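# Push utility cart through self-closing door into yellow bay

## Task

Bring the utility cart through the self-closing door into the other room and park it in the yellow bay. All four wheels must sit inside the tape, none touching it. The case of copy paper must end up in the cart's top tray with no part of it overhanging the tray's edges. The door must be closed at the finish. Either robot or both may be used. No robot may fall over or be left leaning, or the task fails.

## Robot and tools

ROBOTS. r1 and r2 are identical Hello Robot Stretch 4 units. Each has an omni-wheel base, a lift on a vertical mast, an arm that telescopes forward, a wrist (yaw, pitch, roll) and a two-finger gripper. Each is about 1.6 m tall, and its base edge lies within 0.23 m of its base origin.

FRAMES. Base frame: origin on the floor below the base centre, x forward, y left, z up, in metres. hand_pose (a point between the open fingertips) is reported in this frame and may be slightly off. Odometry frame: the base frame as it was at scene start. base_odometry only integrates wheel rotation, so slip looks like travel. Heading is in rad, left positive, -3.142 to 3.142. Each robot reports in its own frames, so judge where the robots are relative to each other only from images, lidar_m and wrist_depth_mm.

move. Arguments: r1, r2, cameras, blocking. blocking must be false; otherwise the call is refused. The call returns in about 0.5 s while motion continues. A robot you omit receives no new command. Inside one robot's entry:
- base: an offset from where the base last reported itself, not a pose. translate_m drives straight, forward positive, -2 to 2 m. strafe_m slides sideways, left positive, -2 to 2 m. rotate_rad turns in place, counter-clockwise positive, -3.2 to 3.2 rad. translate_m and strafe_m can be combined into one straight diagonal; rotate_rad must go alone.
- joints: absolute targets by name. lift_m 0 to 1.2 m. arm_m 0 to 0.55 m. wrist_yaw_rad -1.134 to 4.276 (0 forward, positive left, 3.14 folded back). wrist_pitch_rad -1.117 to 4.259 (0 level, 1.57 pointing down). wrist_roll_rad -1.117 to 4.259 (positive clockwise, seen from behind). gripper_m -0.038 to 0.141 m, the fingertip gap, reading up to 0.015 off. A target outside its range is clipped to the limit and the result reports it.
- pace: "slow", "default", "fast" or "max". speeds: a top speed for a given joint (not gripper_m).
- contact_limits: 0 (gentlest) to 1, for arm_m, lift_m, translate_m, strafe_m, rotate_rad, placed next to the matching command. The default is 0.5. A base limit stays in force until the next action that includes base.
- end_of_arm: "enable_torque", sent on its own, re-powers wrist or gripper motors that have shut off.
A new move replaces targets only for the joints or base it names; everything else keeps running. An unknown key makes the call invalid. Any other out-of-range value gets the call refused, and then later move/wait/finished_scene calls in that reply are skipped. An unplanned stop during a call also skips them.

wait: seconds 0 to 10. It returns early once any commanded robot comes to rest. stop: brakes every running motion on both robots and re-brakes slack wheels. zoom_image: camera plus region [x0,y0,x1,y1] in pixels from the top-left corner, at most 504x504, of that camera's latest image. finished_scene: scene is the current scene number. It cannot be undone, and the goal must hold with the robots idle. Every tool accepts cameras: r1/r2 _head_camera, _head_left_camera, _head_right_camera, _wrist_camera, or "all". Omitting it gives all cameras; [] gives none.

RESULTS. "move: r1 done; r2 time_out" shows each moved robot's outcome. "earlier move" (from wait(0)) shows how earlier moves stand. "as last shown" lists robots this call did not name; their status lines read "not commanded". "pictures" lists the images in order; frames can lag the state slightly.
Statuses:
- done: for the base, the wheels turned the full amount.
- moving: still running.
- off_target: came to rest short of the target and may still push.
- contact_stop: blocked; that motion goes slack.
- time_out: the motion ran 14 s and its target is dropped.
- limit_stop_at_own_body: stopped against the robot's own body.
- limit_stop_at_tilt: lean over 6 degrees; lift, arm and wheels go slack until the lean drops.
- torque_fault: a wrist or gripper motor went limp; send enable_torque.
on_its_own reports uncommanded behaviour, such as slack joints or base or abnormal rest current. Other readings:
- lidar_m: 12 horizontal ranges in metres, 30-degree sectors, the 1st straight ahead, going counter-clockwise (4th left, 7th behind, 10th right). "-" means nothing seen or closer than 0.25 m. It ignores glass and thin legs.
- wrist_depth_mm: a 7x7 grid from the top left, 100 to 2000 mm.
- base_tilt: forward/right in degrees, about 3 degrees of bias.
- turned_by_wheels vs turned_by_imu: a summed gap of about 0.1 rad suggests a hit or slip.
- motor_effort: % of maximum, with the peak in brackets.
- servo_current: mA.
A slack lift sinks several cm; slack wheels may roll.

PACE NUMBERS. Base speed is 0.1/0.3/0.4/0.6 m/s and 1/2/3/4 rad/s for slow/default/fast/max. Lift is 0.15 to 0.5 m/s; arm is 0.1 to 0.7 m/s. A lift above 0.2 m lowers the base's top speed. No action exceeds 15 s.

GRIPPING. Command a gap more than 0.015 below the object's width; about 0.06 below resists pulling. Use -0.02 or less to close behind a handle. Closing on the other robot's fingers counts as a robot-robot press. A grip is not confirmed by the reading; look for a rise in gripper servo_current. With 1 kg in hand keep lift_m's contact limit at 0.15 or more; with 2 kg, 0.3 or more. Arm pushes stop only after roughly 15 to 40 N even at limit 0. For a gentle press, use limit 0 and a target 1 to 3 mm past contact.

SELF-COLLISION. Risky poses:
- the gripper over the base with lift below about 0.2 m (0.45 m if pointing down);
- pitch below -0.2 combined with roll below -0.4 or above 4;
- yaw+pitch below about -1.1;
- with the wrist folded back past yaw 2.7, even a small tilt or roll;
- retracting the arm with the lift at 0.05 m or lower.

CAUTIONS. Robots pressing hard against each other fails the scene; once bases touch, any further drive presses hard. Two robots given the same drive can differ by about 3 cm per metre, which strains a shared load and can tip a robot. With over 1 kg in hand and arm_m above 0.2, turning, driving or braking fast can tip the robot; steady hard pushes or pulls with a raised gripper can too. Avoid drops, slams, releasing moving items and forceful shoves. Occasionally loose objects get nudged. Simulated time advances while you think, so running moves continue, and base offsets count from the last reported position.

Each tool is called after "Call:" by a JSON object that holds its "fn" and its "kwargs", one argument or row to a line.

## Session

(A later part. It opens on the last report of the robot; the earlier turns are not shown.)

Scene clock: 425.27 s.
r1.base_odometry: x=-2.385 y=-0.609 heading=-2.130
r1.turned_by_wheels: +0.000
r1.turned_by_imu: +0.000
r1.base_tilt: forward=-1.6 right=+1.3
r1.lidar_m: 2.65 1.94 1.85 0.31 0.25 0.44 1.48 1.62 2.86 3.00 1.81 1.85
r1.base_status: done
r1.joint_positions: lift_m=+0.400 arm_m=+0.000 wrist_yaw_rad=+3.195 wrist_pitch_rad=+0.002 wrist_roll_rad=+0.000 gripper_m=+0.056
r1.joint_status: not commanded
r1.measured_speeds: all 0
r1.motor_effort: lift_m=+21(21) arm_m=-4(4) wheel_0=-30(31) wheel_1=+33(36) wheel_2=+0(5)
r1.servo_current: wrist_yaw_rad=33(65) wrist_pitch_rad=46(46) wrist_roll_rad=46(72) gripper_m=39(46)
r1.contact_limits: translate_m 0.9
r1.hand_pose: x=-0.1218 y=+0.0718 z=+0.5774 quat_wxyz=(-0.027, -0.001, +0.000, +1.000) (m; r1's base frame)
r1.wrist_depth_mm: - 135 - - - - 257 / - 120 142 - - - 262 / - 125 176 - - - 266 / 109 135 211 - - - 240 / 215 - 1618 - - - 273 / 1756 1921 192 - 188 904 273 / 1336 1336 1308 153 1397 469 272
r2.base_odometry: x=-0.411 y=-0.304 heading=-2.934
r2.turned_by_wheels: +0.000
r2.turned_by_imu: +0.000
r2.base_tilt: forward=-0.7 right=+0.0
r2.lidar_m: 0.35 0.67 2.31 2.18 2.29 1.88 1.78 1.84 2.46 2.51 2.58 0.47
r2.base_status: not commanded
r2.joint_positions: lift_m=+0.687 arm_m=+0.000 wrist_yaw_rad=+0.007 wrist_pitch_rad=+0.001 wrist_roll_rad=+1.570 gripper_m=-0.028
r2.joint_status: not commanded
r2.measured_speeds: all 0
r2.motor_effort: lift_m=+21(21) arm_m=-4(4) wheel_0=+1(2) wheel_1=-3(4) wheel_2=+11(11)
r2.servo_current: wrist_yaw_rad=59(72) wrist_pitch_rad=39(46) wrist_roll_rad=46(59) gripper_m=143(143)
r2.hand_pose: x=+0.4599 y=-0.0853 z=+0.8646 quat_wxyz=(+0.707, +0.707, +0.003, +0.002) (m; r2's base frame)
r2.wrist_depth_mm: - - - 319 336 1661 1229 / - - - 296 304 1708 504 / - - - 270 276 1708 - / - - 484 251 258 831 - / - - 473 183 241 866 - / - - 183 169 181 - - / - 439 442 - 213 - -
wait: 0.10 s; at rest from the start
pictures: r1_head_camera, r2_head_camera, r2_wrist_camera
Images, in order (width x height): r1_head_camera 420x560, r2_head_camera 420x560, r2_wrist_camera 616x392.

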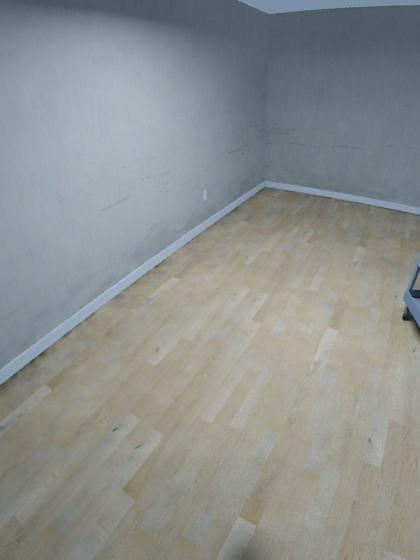

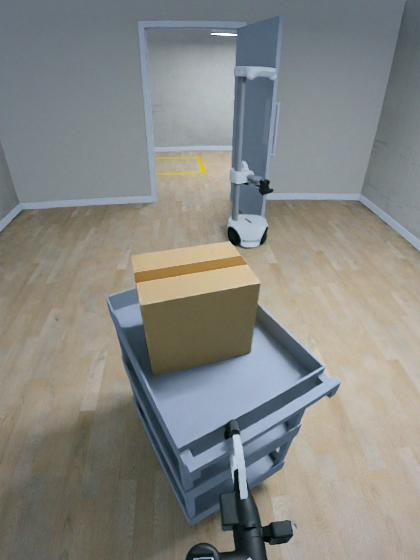

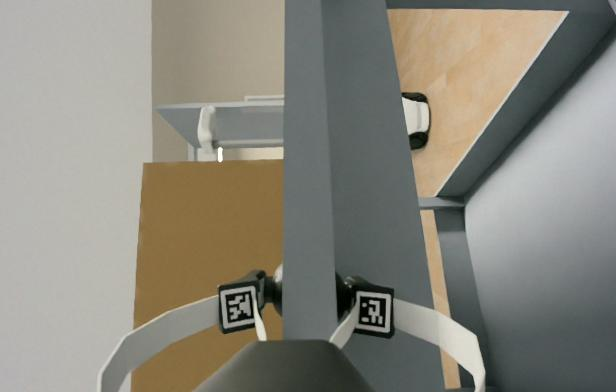

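Call:
{"fn": "move", "kwargs": {
  "blocking": false,
  "r2": {"base":{"translate_m":-0.7,"strafe_m":0.05},"pace":"default"},
  "cameras": []
}}

Call:
{"fn": "wait", "kwargs": {
  "seconds": 8,
  "cameras": ["r2_head_camera","r2_wrist_camera"]
}}

Scene clock: 434.87 s.
move: r2 moving
r1: as last shown
r1.lidar_m: 2.67 1.94 1.87 0.32 0.25 0.42 1.49 1.60 2.87 2.96 1.83 1.91
r1.motor_effort: lift_m=+21(21) arm_m=-3(4) wheel_0=-30(31) wheel_1=+33(33) wheel_2=+0(0)
r1.servo_current: wrist_yaw_rad=39(52) wrist_pitch_rad=39(46) wrist_roll_rad=39(52) gripper_m=52(52)
r1.contact_limits: translate_m 0.9
r1.wrist_depth_mm: - 135 - - - - 256 / - 120 142 - - - 264 / - 125 177 - - - 267 / 109 135 211 - - - 241 / 215 - 1661 - - - 273 / 1756 1921 192 - 189 904 274 / 1308 1336 1336 154 1366 469 271
r2.base_odometry: x=-0.380 y=-0.300 heading=-2.933
r2.turned_by_wheels: +0.001
r2.turned_by_imu: +0.002
r2.base_tilt: forward=-0.6 right=+0.0
r2.lidar_m: 0.34 0.70 2.34 2.19 2.29 1.86 1.76 1.80 2.42 2.52 2.63 0.48
r2.base_status: translate_m moving; strafe_m moving
r2.joint_positions: lift_m=+0.687 arm_m=+0.000 wrist_yaw_rad=+0.008 wrist_pitch_rad=+0.001 wrist_roll_rad=+1.570 gripper_m=-0.028
r2.joint_status: not commanded
r2.measured_speeds: translate_m=-0.121 strafe_m=+0.009 rotate_rad=+0.001 lift_m=+0.000 arm_m=+0.000 wrist_yaw_rad=+0.002 wrist_pitch_rad=+0.000 wrist_roll_rad=+0.000
r2.motor_effort: lift_m=+21(21) arm_m=-3(4) wheel_0=-2(5) wheel_1=-8(9) wheel_2=+19(20)
r2.servo_current: wrist_yaw_rad=59(65) wrist_pitch_rad=39(46) wrist_roll_rad=39(59) gripper_m=137(143)
r2.hand_pose: x=+0.4600 y=-0.0852 z=+0.8646 quat_wxyz=(+0.707, +0.707, +0.003, +0.002) (m; r2's base frame)
r2.wrist_depth_mm: - - - 327 375 1708 1205 / - - - 232 304 1708 504 / - - - 211 279 1708 - / - - 484 200 259 842 - / - - 473 185 244 866 - / - - 183 172 180 - - / - 442 442 - 216 - -
pictures: none
No camera images: "cameras" was empty.

Scene clock: 438.20 s.
earlier move: r2 done
r1.base_odometry: x=-2.385 y=-0.609 heading=-2.130
r1.turned_by_wheels: +0.000
r1.turned_by_imu: +0.000
r1.base_tilt: forward=-1.6 right=+1.3
r1.lidar_m: 2.67 1.95 1.85 0.29 0.25 0.42 1.48 1.60 2.85 2.98 2.53 2.51
r1.base_status: not commanded
r1.joint_positions: lift_m=+0.400 arm_m=+0.000 wrist_yaw_rad=+3.195 wrist_pitch_rad=+0.002 wrist_roll_rad=+0.000 gripper_m=+0.056
r1.joint_status: not commanded
r1.measured_speeds: all 0
r1.motor_effort: lift_m=+21(21) arm_m=-4(4) wheel_0=-30(31) wheel_1=+33(34) wheel_2=+0(0)
r1.servo_current: wrist_yaw_rad=52(72) wrist_pitch_rad=39(52) wrist_roll_rad=52(65) gripper_m=46(52)
r1.contact_limits: translate_m 0.9
r1.hand_pose: x=-0.1218 y=+0.0718 z=+0.5774 quat_wxyz=(-0.027, -0.001, +0.000, +1.000) (m; r1's base frame)
r1.wrist_depth_mm: - 135 - - - - 256 / - 120 143 - - - 262 / - 125 176 - - - 267 / 109 136 211 - - - 239 / 215 - 1576 - - - 273 / 1808 1921 192 - 188 917 274 / 1336 1336 1336 154 1366 477 274
r2.base_odometry: x=+0.284 y=-0.209 heading=-2.934
r2.turned_by_wheels: -0.001
r2.turned_by_imu: +0.003
r2.base_tilt: forward=-0.7 right=+0.0
r2.lidar_m: 0.36 0.58 2.26 2.14 1.62 1.14 1.08 1.12 1.50 2.61 2.72 0.48
r2.base_status: done
r2.joint_positions: lift_m=+0.687 arm_m=+0.000 wrist_yaw_rad=+0.009 wrist_pitch_rad=+0.001 wrist_roll_rad=+1.570 gripper_m=-0.028
r2.joint_status: not commanded
r2.measured_speeds: all 0
r2.motor_effort: lift_m=+21(21) arm_m=-3(4) wheel_0=+0(8) wheel_1=-3(9) wheel_2=+3(22)
r2.servo_current: wrist_yaw_rad=52(72) wrist_pitch_rad=39(46) wrist_roll_rad=46(59) gripper_m=124(143)
r2.hand_pose: x=+0.4601 y=-0.0847 z=+0.8646 quat_wxyz=(+0.707, +0.707, +0.004, +0.003) (m; r2's base frame)
r2.wrist_depth_mm: - - - 366 384 1366 394 / - - - 317 338 1708 500 / - - - 281 298 1863 - / - - 500 263 266 809 - / - - 473 185 241 854 - / - - 183 168 179 - - / - 433 433 - 213 207 -
wait: 3.33 of 8 s (r2 has come to rest)
pictures: r2_head_camera, r2_wrist_camera
Images, in order (width x height): r2_head_camera 420x560, r2_wrist_camera 616x392.

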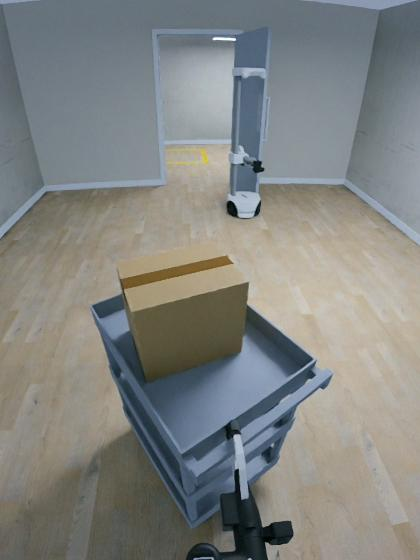

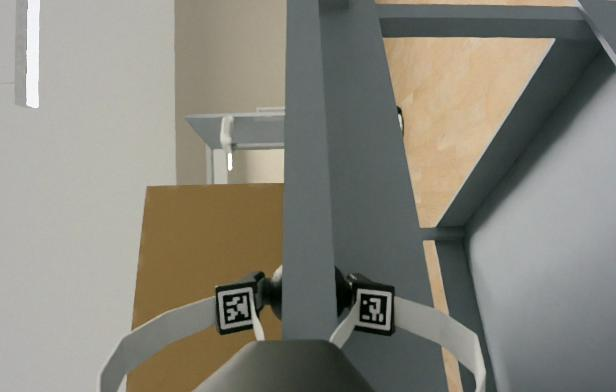

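Call:
{"fn": "move", "kwargs": {
  "blocking": false,
  "r2": {"base":{"strafe_m":0.18},"pace":"default"},
  "cameras": []
}}

Call:
{"fn": "wait", "kwargs": {
  "seconds": 5,
  "cameras": ["r2_head_camera","r2_wrist_camera"]
}}

Scene clock: 443.70 s.
move: r2 moving
r1: as last shown
r1.base_tilt: forward=-1.5 right=+1.3
r1.lidar_m: 2.67 1.94 1.84 0.30 0.25 0.42 1.49 1.62 2.85 2.97 2.53 2.54
r1.motor_effort: lift_m=+20(21) arm_m=-3(4) wheel_0=-30(30) wheel_1=+33(33) wheel_2=+0(0)
r1.servo_current: wrist_yaw_rad=46(65) wrist_pitch_rad=39(46) wrist_roll_rad=46(52) gripper_m=39(46)
r1.contact_limits: translate_m 0.9
r1.wrist_depth_mm: - 134 - - - - 257 / - 120 142 - - - 263 / - 125 177 - - - 268 / 109 135 211 - - - 238 / 215 - 1576 - - - 273 / 1808 1863 192 - 187 904 273 / 1336 1336 1336 153 1366 473 272
r2.base_odometry: x=+0.291 y=-0.244 heading=-2.934
r2.turned_by_wheels: +0.000
r2.turned_by_imu: +0.000
r2.base_tilt: forward=-0.7 right=+0.1
r2.lidar_m: 0.38 0.71 2.19 2.09 1.64 1.15 1.10 1.14 1.53 2.64 2.72 0.43
r2.base_status: strafe_m moving
r2.joint_positions: lift_m=+0.687 arm_m=+0.000 wrist_yaw_rad=-0.005 wrist_pitch_rad=+0.001 wrist_roll_rad=+1.570 gripper_m=-0.028
r2.joint_status: not commanded
r2.measured_speeds: translate_m=-0.002 strafe_m=+0.140 rotate_rad=+0.008 lift_m=+0.000 arm_m=+0.000 wrist_yaw_rad=-0.023 wrist_pitch_rad=+0.000 wrist_roll_rad=+0.000
r2.motor_effort: lift_m=+21(21) arm_m=-4(4) wheel_0=-14(16) wheel_1=+11(11) wheel_2=+0(2)
r2.servo_current: wrist_yaw_rad=52(65) wrist_pitch_rad=39(46) wrist_roll_rad=52(59) gripper_m=137(137)
r2.hand_pose: x=+0.4589 y=-0.0889 z=+0.8646 quat_wxyz=(+0.707, +0.707, -0.001, -0.002) (m; r2's base frame)
r2.wrist_depth_mm: - - - 357 389 1397 399 / - - - 314 338 1708 500 / - - - 278 294 1863 - / - - 500 200 262 788 - / - - 473 181 238 866 - / - - 185 164 179 - - / - 430 427 - 206 200 -
pictures: none
No camera images: "cameras" was empty.

Scene clock: 445.07 s.
earlier move: r2 done
r1.base_odometry: x=-2.385 y=-0.609 heading=-2.130
r1.turned_by_wheels: +0.000
r1.turned_by_imu: +0.000
r1.base_tilt: forward=-1.6 right=+1.3
r1.lidar_m: 2.67 1.95 1.85 0.30 0.25 0.42 1.48 1.60 2.86 2.98 2.52 2.52
r1.base_status: not commanded
r1.joint_positions: lift_m=+0.400 arm_m=+0.000 wrist_yaw_rad=+3.195 wrist_pitch_rad=+0.002 wrist_roll_rad=+0.000 gripper_m=+0.056
r1.joint_status: not commanded
r1.measured_speeds: all 0
r1.motor_effort: lift_m=+21(21) arm_m=-4(4) wheel_0=-30(31) wheel_1=+33(33) wheel_2=+0(0)
r1.servo_current: wrist_yaw_rad=52(65) wrist_pitch_rad=46(52) wrist_roll_rad=26(72) gripper_m=33(46)
r1.contact_limits: translate_m 0.9
r1.hand_pose: x=-0.1218 y=+0.0718 z=+0.5774 quat_wxyz=(-0.027, -0.001, +0.000, +1.000) (m; r1's base frame)
r1.wrist_depth_mm: - 135 - - - - 257 / - 120 143 - - - 263 / - 125 176 - - - 267 / 109 136 211 - - - 239 / 215 - 1618 - - - 274 / 1808 1921 191 - 187 917 274 / 1336 1336 1308 153 1366 473 272
r2.base_odometry: x=+0.321 y=-0.385 heading=-2.935
r2.turned_by_wheels: +0.000
r2.turned_by_imu: -0.013
r2.base_tilt: forward=-0.7 right=+0.1
r2.lidar_m: 0.38 2.99 2.05 1.96 1.65 1.14 1.08 1.16 1.52 2.76 2.89 0.44
r2.base_status: done
r2.joint_positions: lift_m=+0.687 arm_m=+0.000 wrist_yaw_rad=-0.009 wrist_pitch_rad=+0.001 wrist_roll_rad=+1.570 gripper_m=-0.029
r2.joint_status: not commanded
r2.measured_speeds: all 0
r2.motor_effort: lift_m=+21(21) arm_m=+4(4) wheel_0=-3(23) wheel_1=+1(12) wheel_2=-7(9)
r2.servo_current: wrist_yaw_rad=59(85) wrist_pitch_rad=46(46) wrist_roll_rad=46(59) gripper_m=91(137)
r2.hand_pose: x=+0.4585 y=-0.0899 z=+0.8646 quat_wxyz=(+0.707, +0.707, -0.003, -0.003) (m; r2's base frame)
r2.wrist_depth_mm: - - - 290 297 1756 1255 / - - - 212 277 1808 544 / - - 488 196 260 750 - / - - 477 185 245 - - / - - 466 174 232 831 - / - - 186 163 182 - - / - - 442 - 211 - -
wait: 1.37 of 5 s (r2 has come to rest)
pictures: r2_head_camera, r2_wrist_camera
Images, in order (width x height): r2_head_camera 420x560, r2_wrist_camera 616x392.

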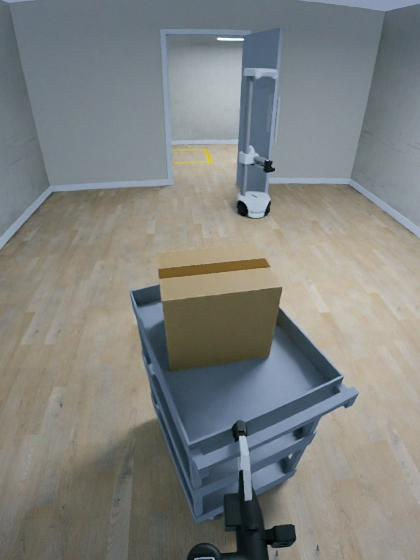

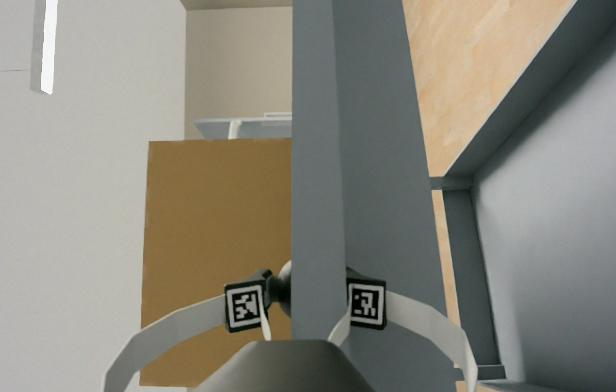

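Call:
{"fn": "move", "kwargs": {
  "blocking": false,
  "r2": {"base":{"strafe_m":0.17},"pace":"default"},
  "cameras": []
}}

Call:
{"fn": "wait", "kwargs": {
  "seconds": 5,
  "cameras": ["r2_head_camera","r2_wrist_camera"]
}}

Scene clock: 450.10 s.
move: r2 moving
r1: as last shown
r1.lidar_m: 2.69 1.97 1.86 0.31 0.25 0.43 1.47 1.61 2.85 2.98 2.55 2.50
r1.motor_effort: lift_m=+20(21) arm_m=-4(4) wheel_0=-30(30) wheel_1=+33(33) wheel_2=+0(0)
r1.servo_current: wrist_yaw_rad=52(65) wrist_pitch_rad=46(46) wrist_roll_rad=59(59) gripper_m=46(46)
r1.contact_limits: translate_m 0.9
r1.wrist_depth_mm: - 135 - - - - 258 / - 120 142 - - - 263 / - 125 176 - - - 267 / 109 135 211 - - - 238 / 215 - 1618 - - - 272 / 1708 1921 193 - 187 917 274 / 1308 1336 1366 153 1366 469 272
r2.base_odometry: x=+0.328 y=-0.420 heading=-2.935
r2.turned_by_wheels: +0.000
r2.turned_by_imu: -0.001
r2.base_tilt: forward=-0.7 right=+0.1
r2.lidar_m: 0.38 2.90 2.03 1.93 1.67 1.17 1.09 1.14 1.51 2.82 2.89 0.45
r2.base_status: strafe_m moving
r2.joint_positions: lift_m=+0.687 arm_m=+0.000 wrist_yaw_rad=-0.009 wrist_pitch_rad=+0.001 wrist_roll_rad=+1.570 gripper_m=-0.029
r2.joint_status: not commanded
r2.measured_speeds: translate_m=-0.002 strafe_m=+0.140 rotate_rad=+0.007 lift_m=+0.000 arm_m=+0.000 wrist_yaw_rad=+0.000 wrist_pitch_rad=+0.000 wrist_roll_rad=+0.000
r2.motor_effort: lift_m=+21(21) arm_m=+4(4) wheel_0=-14(16) wheel_1=+10(11) wheel_2=-2(6)
r2.servo_current: wrist_yaw_rad=59(65) wrist_pitch_rad=33(39) wrist_roll_rad=39(59) gripper_m=91(98)
r2.hand_pose: x=+0.4585 y=-0.0900 z=+0.8646 quat_wxyz=(+0.707, +0.707, -0.003, -0.004) (m; r2's base frame)
r2.wrist_depth_mm: - - - 220 289 1756 1281 / - - - 206 272 1808 544 / - - 480 193 256 759 - / - - 473 183 243 - - / - - 462 174 230 820 - / - - 186 165 180 - - / - - 452 - 212 - -
pictures: none
No camera images: "cameras" was empty.

Scene clock: 451.43 s.
earlier move: r2 done
r1.base_odometry: x=-2.385 y=-0.609 heading=-2.130
r1.turned_by_wheels: +0.000
r1.turned_by_imu: +0.000
r1.base_tilt: forward=-1.6 right=+1.3
r1.lidar_m: 2.67 1.95 1.86 0.31 0.25 0.44 1.51 1.60 2.84 2.99 2.57 2.58
r1.base_status: not commanded
r1.joint_positions: lift_m=+0.400 arm_m=+0.000 wrist_yaw_rad=+3.195 wrist_pitch_rad=+0.002 wrist_roll_rad=+0.000 gripper_m=+0.056
r1.joint_status: not commanded
r1.measured_speeds: all 0
r1.motor_effort: lift_m=+21(21) arm_m=-4(4) wheel_0=-30(30) wheel_1=+33(34) wheel_2=+0(0)
r1.servo_current: wrist_yaw_rad=59(65) wrist_pitch_rad=39(46) wrist_roll_rad=46(65) gripper_m=46(52)
r1.contact_limits: translate_m 0.9
r1.hand_pose: x=-0.1218 y=+0.0718 z=+0.5774 quat_wxyz=(-0.027, -0.001, +0.000, +1.000) (m; r1's base frame)
r1.wrist_depth_mm: - 135 - - - - 257 / - 121 143 - - - 264 / - 125 177 - - - 268 / 109 136 211 - - - 240 / 216 - 1618 - - - 273 / 1808 1921 191 - 187 904 274 / 1366 1336 1336 153 1430 469 272
r2.base_odometry: x=+0.356 y=-0.551 heading=-2.935
r2.turned_by_wheels: +0.000
r2.turned_by_imu: +0.000
r2.base_tilt: forward=-0.6 right=+0.1
r2.lidar_m: 0.35 2.70 1.89 1.80 1.69 1.17 1.11 1.13 1.52 2.96 3.04 0.40
r2.base_status: done
r2.joint_positions: lift_m=+0.687 arm_m=+0.000 wrist_yaw_rad=-0.005 wrist_pitch_rad=+0.001 wrist_roll_rad=+1.570 gripper_m=-0.029
r2.joint_status: not commanded
r2.measured_speeds: all 0
r2.motor_effort: lift_m=+21(21) arm_m=+3(4) wheel_0=-1(19) wheel_1=+1(12) wheel_2=-3(6)
r2.servo_current: wrist_yaw_rad=39(72) wrist_pitch_rad=39(46) wrist_roll_rad=46(59) gripper_m=98(98)
r2.hand_pose: x=+0.4588 y=-0.0890 z=+0.8646 quat_wxyz=(+0.707, +0.707, -0.002, -0.002) (m; r2's base frame)
r2.wrist_depth_mm: - - - 180 242 1756 - / - - 449 178 238 741 - / - - 452 174 235 - - / - - 459 172 230 809 - / - - 462 169 228 - - / - - 187 166 179 - - / - - - - 220 1576 1160
wait: 1.33 of 5 s (r2 has come to rest)
pictures: r2_head_camera, r2_wrist_camera
Images, in order (width x height): r2_head_camera 420x560, r2_wrist_camera 616x392.

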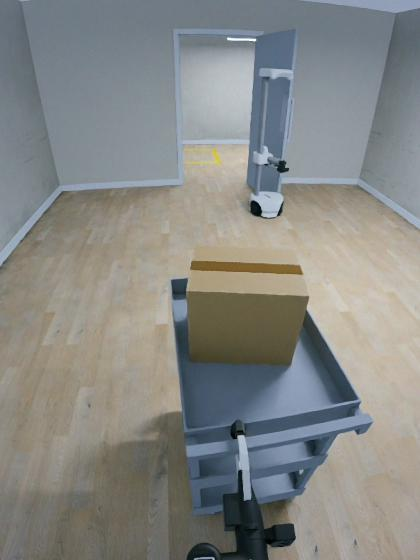

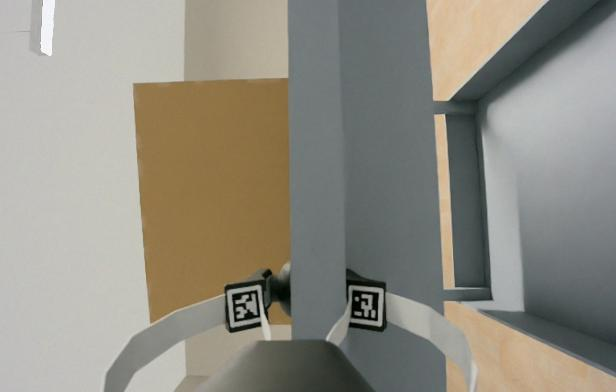

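Call:
{"fn": "move", "kwargs": {
  "blocking": false,
  "r2": {"joints":{"gripper_m":0.09}},
  "cameras": []
}}

Call:
{"fn": "wait", "kwargs": {
  "seconds": 3,
  "cameras": []
}}

Call:
{"fn": "move", "kwargs": {
  "blocking": false,
  "r2": {"base":{"strafe_m":-0.1},"contact_limits":{"strafe_m":0.3}},
  "cameras": []
}}

Call:
{"fn": "wait", "kwargs": {
  "seconds": 3,
  "cameras": ["r2_head_camera","r2_wrist_camera"]
}}

Scene clock: 467.10 s.
move: r2 moving
r1: as last shown
r1.lidar_m: 2.67 1.95 1.86 0.31 0.25 0.42 1.46 1.57 2.86 2.98 2.56 2.56
r1.motor_effort: lift_m=+20(21) arm_m=-4(4) wheel_0=-30(31) wheel_1=+33(33) wheel_2=+0(0)
r1.servo_current: wrist_yaw_rad=46(59) wrist_pitch_rad=46(52) wrist_roll_rad=46(59) gripper_m=39(46)
r1.contact_limits: translate_m 0.9
r1.wrist_depth_mm: - 135 - - - - 257 / - 120 142 - - - 263 / - 125 177 - - - 267 / 109 135 211 - - - 239 / 216 - 1618 - - - 273 / 1708 1921 192 - 187 917 273 / 1336 1308 1336 153 1336 473 272
r2.base_odometry: x=+0.356 y=-0.551 heading=-2.935
r2.turned_by_wheels: +0.000
r2.turned_by_imu: +0.000
r2.base_tilt: forward=-0.7 right=+0.1
r2.lidar_m: 0.36 2.73 1.88 1.80 1.68 1.18 1.11 1.14 1.51 2.94 3.01 0.44
r2.base_status: not commanded
r2.joint_positions: lift_m=+0.687 arm_m=+0.000 wrist_yaw_rad=-0.005 wrist_pitch_rad=+0.001 wrist_roll_rad=+1.570 gripper_m=-0.003
r2.joint_status: gripper_m moving
r2.measured_speeds: all 0
r2.motor_effort: lift_m=+21(21) arm_m=+4(4) wheel_0=-1(1) wheel_1=+1(2) wheel_2=-3(3)
r2.servo_current: wrist_yaw_rad=39(59) wrist_pitch_rad=39(46) wrist_roll_rad=52(52) gripper_m=85(91)
r2.hand_pose: x=+0.4588 y=-0.0890 z=+0.8646 quat_wxyz=(+0.707, +0.707, -0.002, -0.002) (m; r2's base frame)
r2.wrist_depth_mm: - - - 184 246 1756 - / - - 452 181 241 788 - / - - 455 178 238 820 - / - - 459 176 234 831 - / - - 469 173 230 820 - / - - 190 169 183 - - / - - - - 224 - 1229
pictures: none
No camera images: "cameras" was empty.

Scene clock: 468.50 s.
earlier move: r2 done
r1.base_odometry: x=-2.385 y=-0.609 heading=-2.130
r1.turned_by_wheels: +0.000
r1.turned_by_imu: +0.000
r1.base_tilt: forward=-1.6 right=+1.3
r1.lidar_m: 2.66 1.96 1.86 0.30 0.25 0.41 1.48 1.61 2.85 3.00 2.53 2.57
r1.base_status: not commanded
r1.joint_positions: lift_m=+0.400 arm_m=+0.000 wrist_yaw_rad=+3.195 wrist_pitch_rad=+0.002 wrist_roll_rad=+0.000 gripper_m=+0.056
r1.joint_status: not commanded
r1.measured_speeds: all 0
r1.motor_effort: lift_m=+21(21) arm_m=-3(4) wheel_0=-30(31) wheel_1=+33(33) wheel_2=+0(0)
r1.servo_current: wrist_yaw_rad=46(65) wrist_pitch_rad=46(52) wrist_roll_rad=59(65) gripper_m=46(46)
r1.contact_limits: translate_m 0.9
r1.hand_pose: x=-0.1218 y=+0.0718 z=+0.5774 quat_wxyz=(-0.027, -0.001, +0.000, +1.000) (m; r1's base frame)
r1.wrist_depth_mm: - 135 - - - - 257 / - 121 142 - - - 262 / - 125 177 - - - 266 / 109 135 210 - - - 240 / 215 - 1661 - - - 273 / 1756 1921 192 - 187 931 274 / 1336 1336 1336 153 1366 466 272
r2.base_odometry: x=+0.356 y=-0.551 heading=-2.935
r2.turned_by_wheels: +0.000
r2.turned_by_imu: +0.000
r2.base_tilt: forward=-0.8 right=+0.1
r2.lidar_m: 0.40 2.72 1.86 1.80 1.68 1.18 1.10 1.12 1.51 2.94 3.03 0.45
r2.base_status: not commanded
r2.joint_positions: lift_m=+0.687 arm_m=+0.000 wrist_yaw_rad=-0.005 wrist_pitch_rad=+0.001 wrist_roll_rad=+1.570 gripper_m=+0.090
r2.joint_status: all done
r2.measured_speeds: all 0
r2.motor_effort: lift_m=+20(21) arm_m=+4(4) wheel_0=-1(1) wheel_1=+1(2) wheel_2=-3(3)
r2.servo_current: wrist_yaw_rad=46(65) wrist_pitch_rad=39(52) wrist_roll_rad=39(65) gripper_m=46(143)
r2.hand_pose: x=+0.4588 y=-0.0890 z=+0.8647 quat_wxyz=(+0.707, +0.707, -0.002, -0.002) (m; r2's base frame)
r2.wrist_depth_mm: - - - 198 259 1756 - / - - - 195 255 798 - / - - 469 192 252 - - / - - 477 191 250 831 - / - - 484 188 246 831 - / - - 194 185 193 - - / - - - - 239 1756 1229
wait: 1.40 of 3 s (r2 has come to rest)
pictures: none
No camera images: "cameras" was empty.

Scene clock: 469.00 s.
move: r2 moving
r1: as last shown
r1.lidar_m: 2.66 1.91 1.84 0.29 0.25 0.43 1.50 1.63 2.84 2.99 2.56 2.54
r1.motor_effort: lift_m=+21(21) arm_m=-4(4) wheel_0=-30(30) wheel_1=+33(33) wheel_2=+0(0)
r1.servo_current: wrist_yaw_rad=52(59) wrist_pitch_rad=33(46) wrist_roll_rad=39(59) gripper_m=39(46)
r1.contact_limits: translate_m 0.9
r1.wrist_depth_mm: - 135 - - - - 257 / - 121 143 - - - 264 / - 125 177 - - - 268 / 109 136 211 - - - 239 / 215 - 1576 - - - 274 / 1708 1983 191 - 186 917 273 / 1336 1336 1336 153 1366 469 272
r2.base_odometry: x=+0.348 y=-0.516 heading=-2.935
r2.turned_by_wheels: +0.000
r2.turned_by_imu: +0.000
r2.base_tilt: forward=-0.7 right=+0.1
r2.lidar_m: 0.40 2.76 1.92 1.82 1.68 1.17 1.10 1.13 1.52 2.88 2.97 0.43
r2.base_status: strafe_m moving
r2.joint_positions: lift_m=+0.687 arm_m=+0.000 wrist_yaw_rad=-0.001 wrist_pitch_rad=+0.001 wrist_roll_rad=+1.570 gripper_m=+0.090
r2.joint_status: not commanded
r2.measured_speeds: translate_m=+0.001 strafe_m=-0.143 rotate_rad=-0.005 lift_m=+0.000 arm_m=+0.000 wrist_yaw_rad=+0.000 wrist_pitch_rad=+0.000 wrist_roll_rad=+0.000
r2.motor_effort: lift_m=+20(20) arm_m=+4(4) wheel_0=+10(14) wheel_1=-10(11) wheel_2=-1(2)
r2.servo_current: wrist_yaw_rad=52(59) wrist_pitch_rad=46(46) wrist_roll_rad=46(59) gripper_m=52(52)
r2.contact_limits: strafe_m 0.3
r2.hand_pose: x=+0.4592 y=-0.0877 z=+0.8647 quat_wxyz=(+0.707, +0.707, +0.000, -0.001) (m; r2's base frame)
r2.wrist_depth_mm: - - - 195 256 1708 - / - - - 192 254 842 - / - 462 459 251 251 854 - / - - 469 248 249 842 - / - - 480 187 245 - - / - - 193 186 191 - - / - - - - 243 1756 492
pictures: none
No camera images: "cameras" was empty.

Scene clock: 469.97 s.
earlier move: r2 done
r1.base_odometry: x=-2.385 y=-0.609 heading=-2.130
r1.turned_by_wheels: +0.000
r1.turned_by_imu: +0.000
r1.base_tilt: forward=-1.6 right=+1.3
r1.lidar_m: 2.65 1.96 1.87 0.33 0.25 0.42 1.49 1.62 2.86 2.99 2.55 2.56
r1.base_status: not commanded
r1.joint_positions: lift_m=+0.400 arm_m=+0.000 wrist_yaw_rad=+3.195 wrist_pitch_rad=+0.002 wrist_roll_rad=+0.000 gripper_m=+0.056
r1.joint_status: not commanded
r1.measured_speeds: all 0
r1.motor_effort: lift_m=+20(21) arm_m=-3(4) wheel_0=-30(30) wheel_1=+33(33) wheel_2=+0(0)
r1.servo_current: wrist_yaw_rad=52(59) wrist_pitch_rad=39(52) wrist_roll_rad=33(78) gripper_m=39(46)
r1.contact_limits: translate_m 0.9
r1.hand_pose: x=-0.1218 y=+0.0718 z=+0.5774 quat_wxyz=(-0.027, -0.001, +0.000, +1.000) (m; r1's base frame)
r1.wrist_depth_mm: - 135 - - - - 256 / - 120 143 - - - 263 / - 125 177 - - - 267 / 109 136 211 - - - 239 / 215 - 1618 - - - 274 / 1808 1863 192 - 187 904 273 / 1336 1336 1308 153 1397 469 272
r2.base_odometry: x=+0.335 y=-0.453 heading=-2.935
r2.turned_by_wheels: +0.000
r2.turned_by_imu: +0.000
r2.base_tilt: forward=-0.6 right=+0.1
r2.lidar_m: 0.39 0.40 1.98 1.88 1.66 1.19 1.11 1.14 1.50 2.84 2.92 0.44
r2.base_status: done
r2.joint_positions: lift_m=+0.687 arm_m=+0.000 wrist_yaw_rad=-0.001 wrist_pitch_rad=+0.001 wrist_roll_rad=+1.570 gripper_m=+0.090
r2.joint_status: not commanded
r2.measured_speeds: all 0
r2.motor_effort: lift_m=+20(20) arm_m=+4(4) wheel_0=+3(14) wheel_1=-1(11) wheel_2=-1(2)
r2.servo_current: wrist_yaw_rad=33(59) wrist_pitch_rad=39(46) wrist_roll_rad=46(59) gripper_m=46(59)
r2.contact_limits: strafe_m 0.3
r2.hand_pose: x=+0.4592 y=-0.0877 z=+0.8647 quat_wxyz=(+0.707, +0.707, +0.000, -0.001) (m; r2's base frame)
r2.wrist_depth_mm: - - - 263 265 1576 1205 / - - - 260 260 1756 535 / - - - 257 258 842 - / - - 459 197 255 854 - / - - 473 195 253 798 - / - - 194 192 191 - - / - - 492 - 248 - -
wait: 0.97 of 3 s (r2 has come to rest)
pictures: r2_head_camera, r2_wrist_camera
Images, in order (width x height): r2_head_camera 420x560, r2_wrist_camera 616x392.

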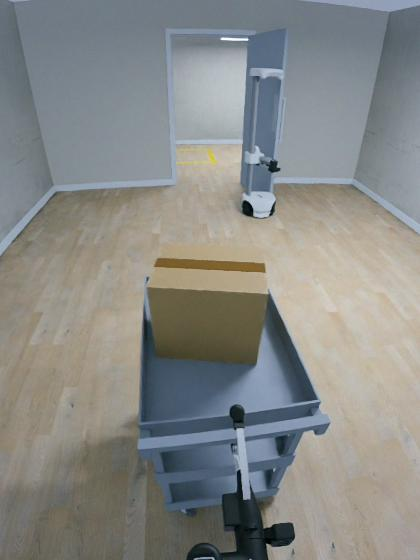

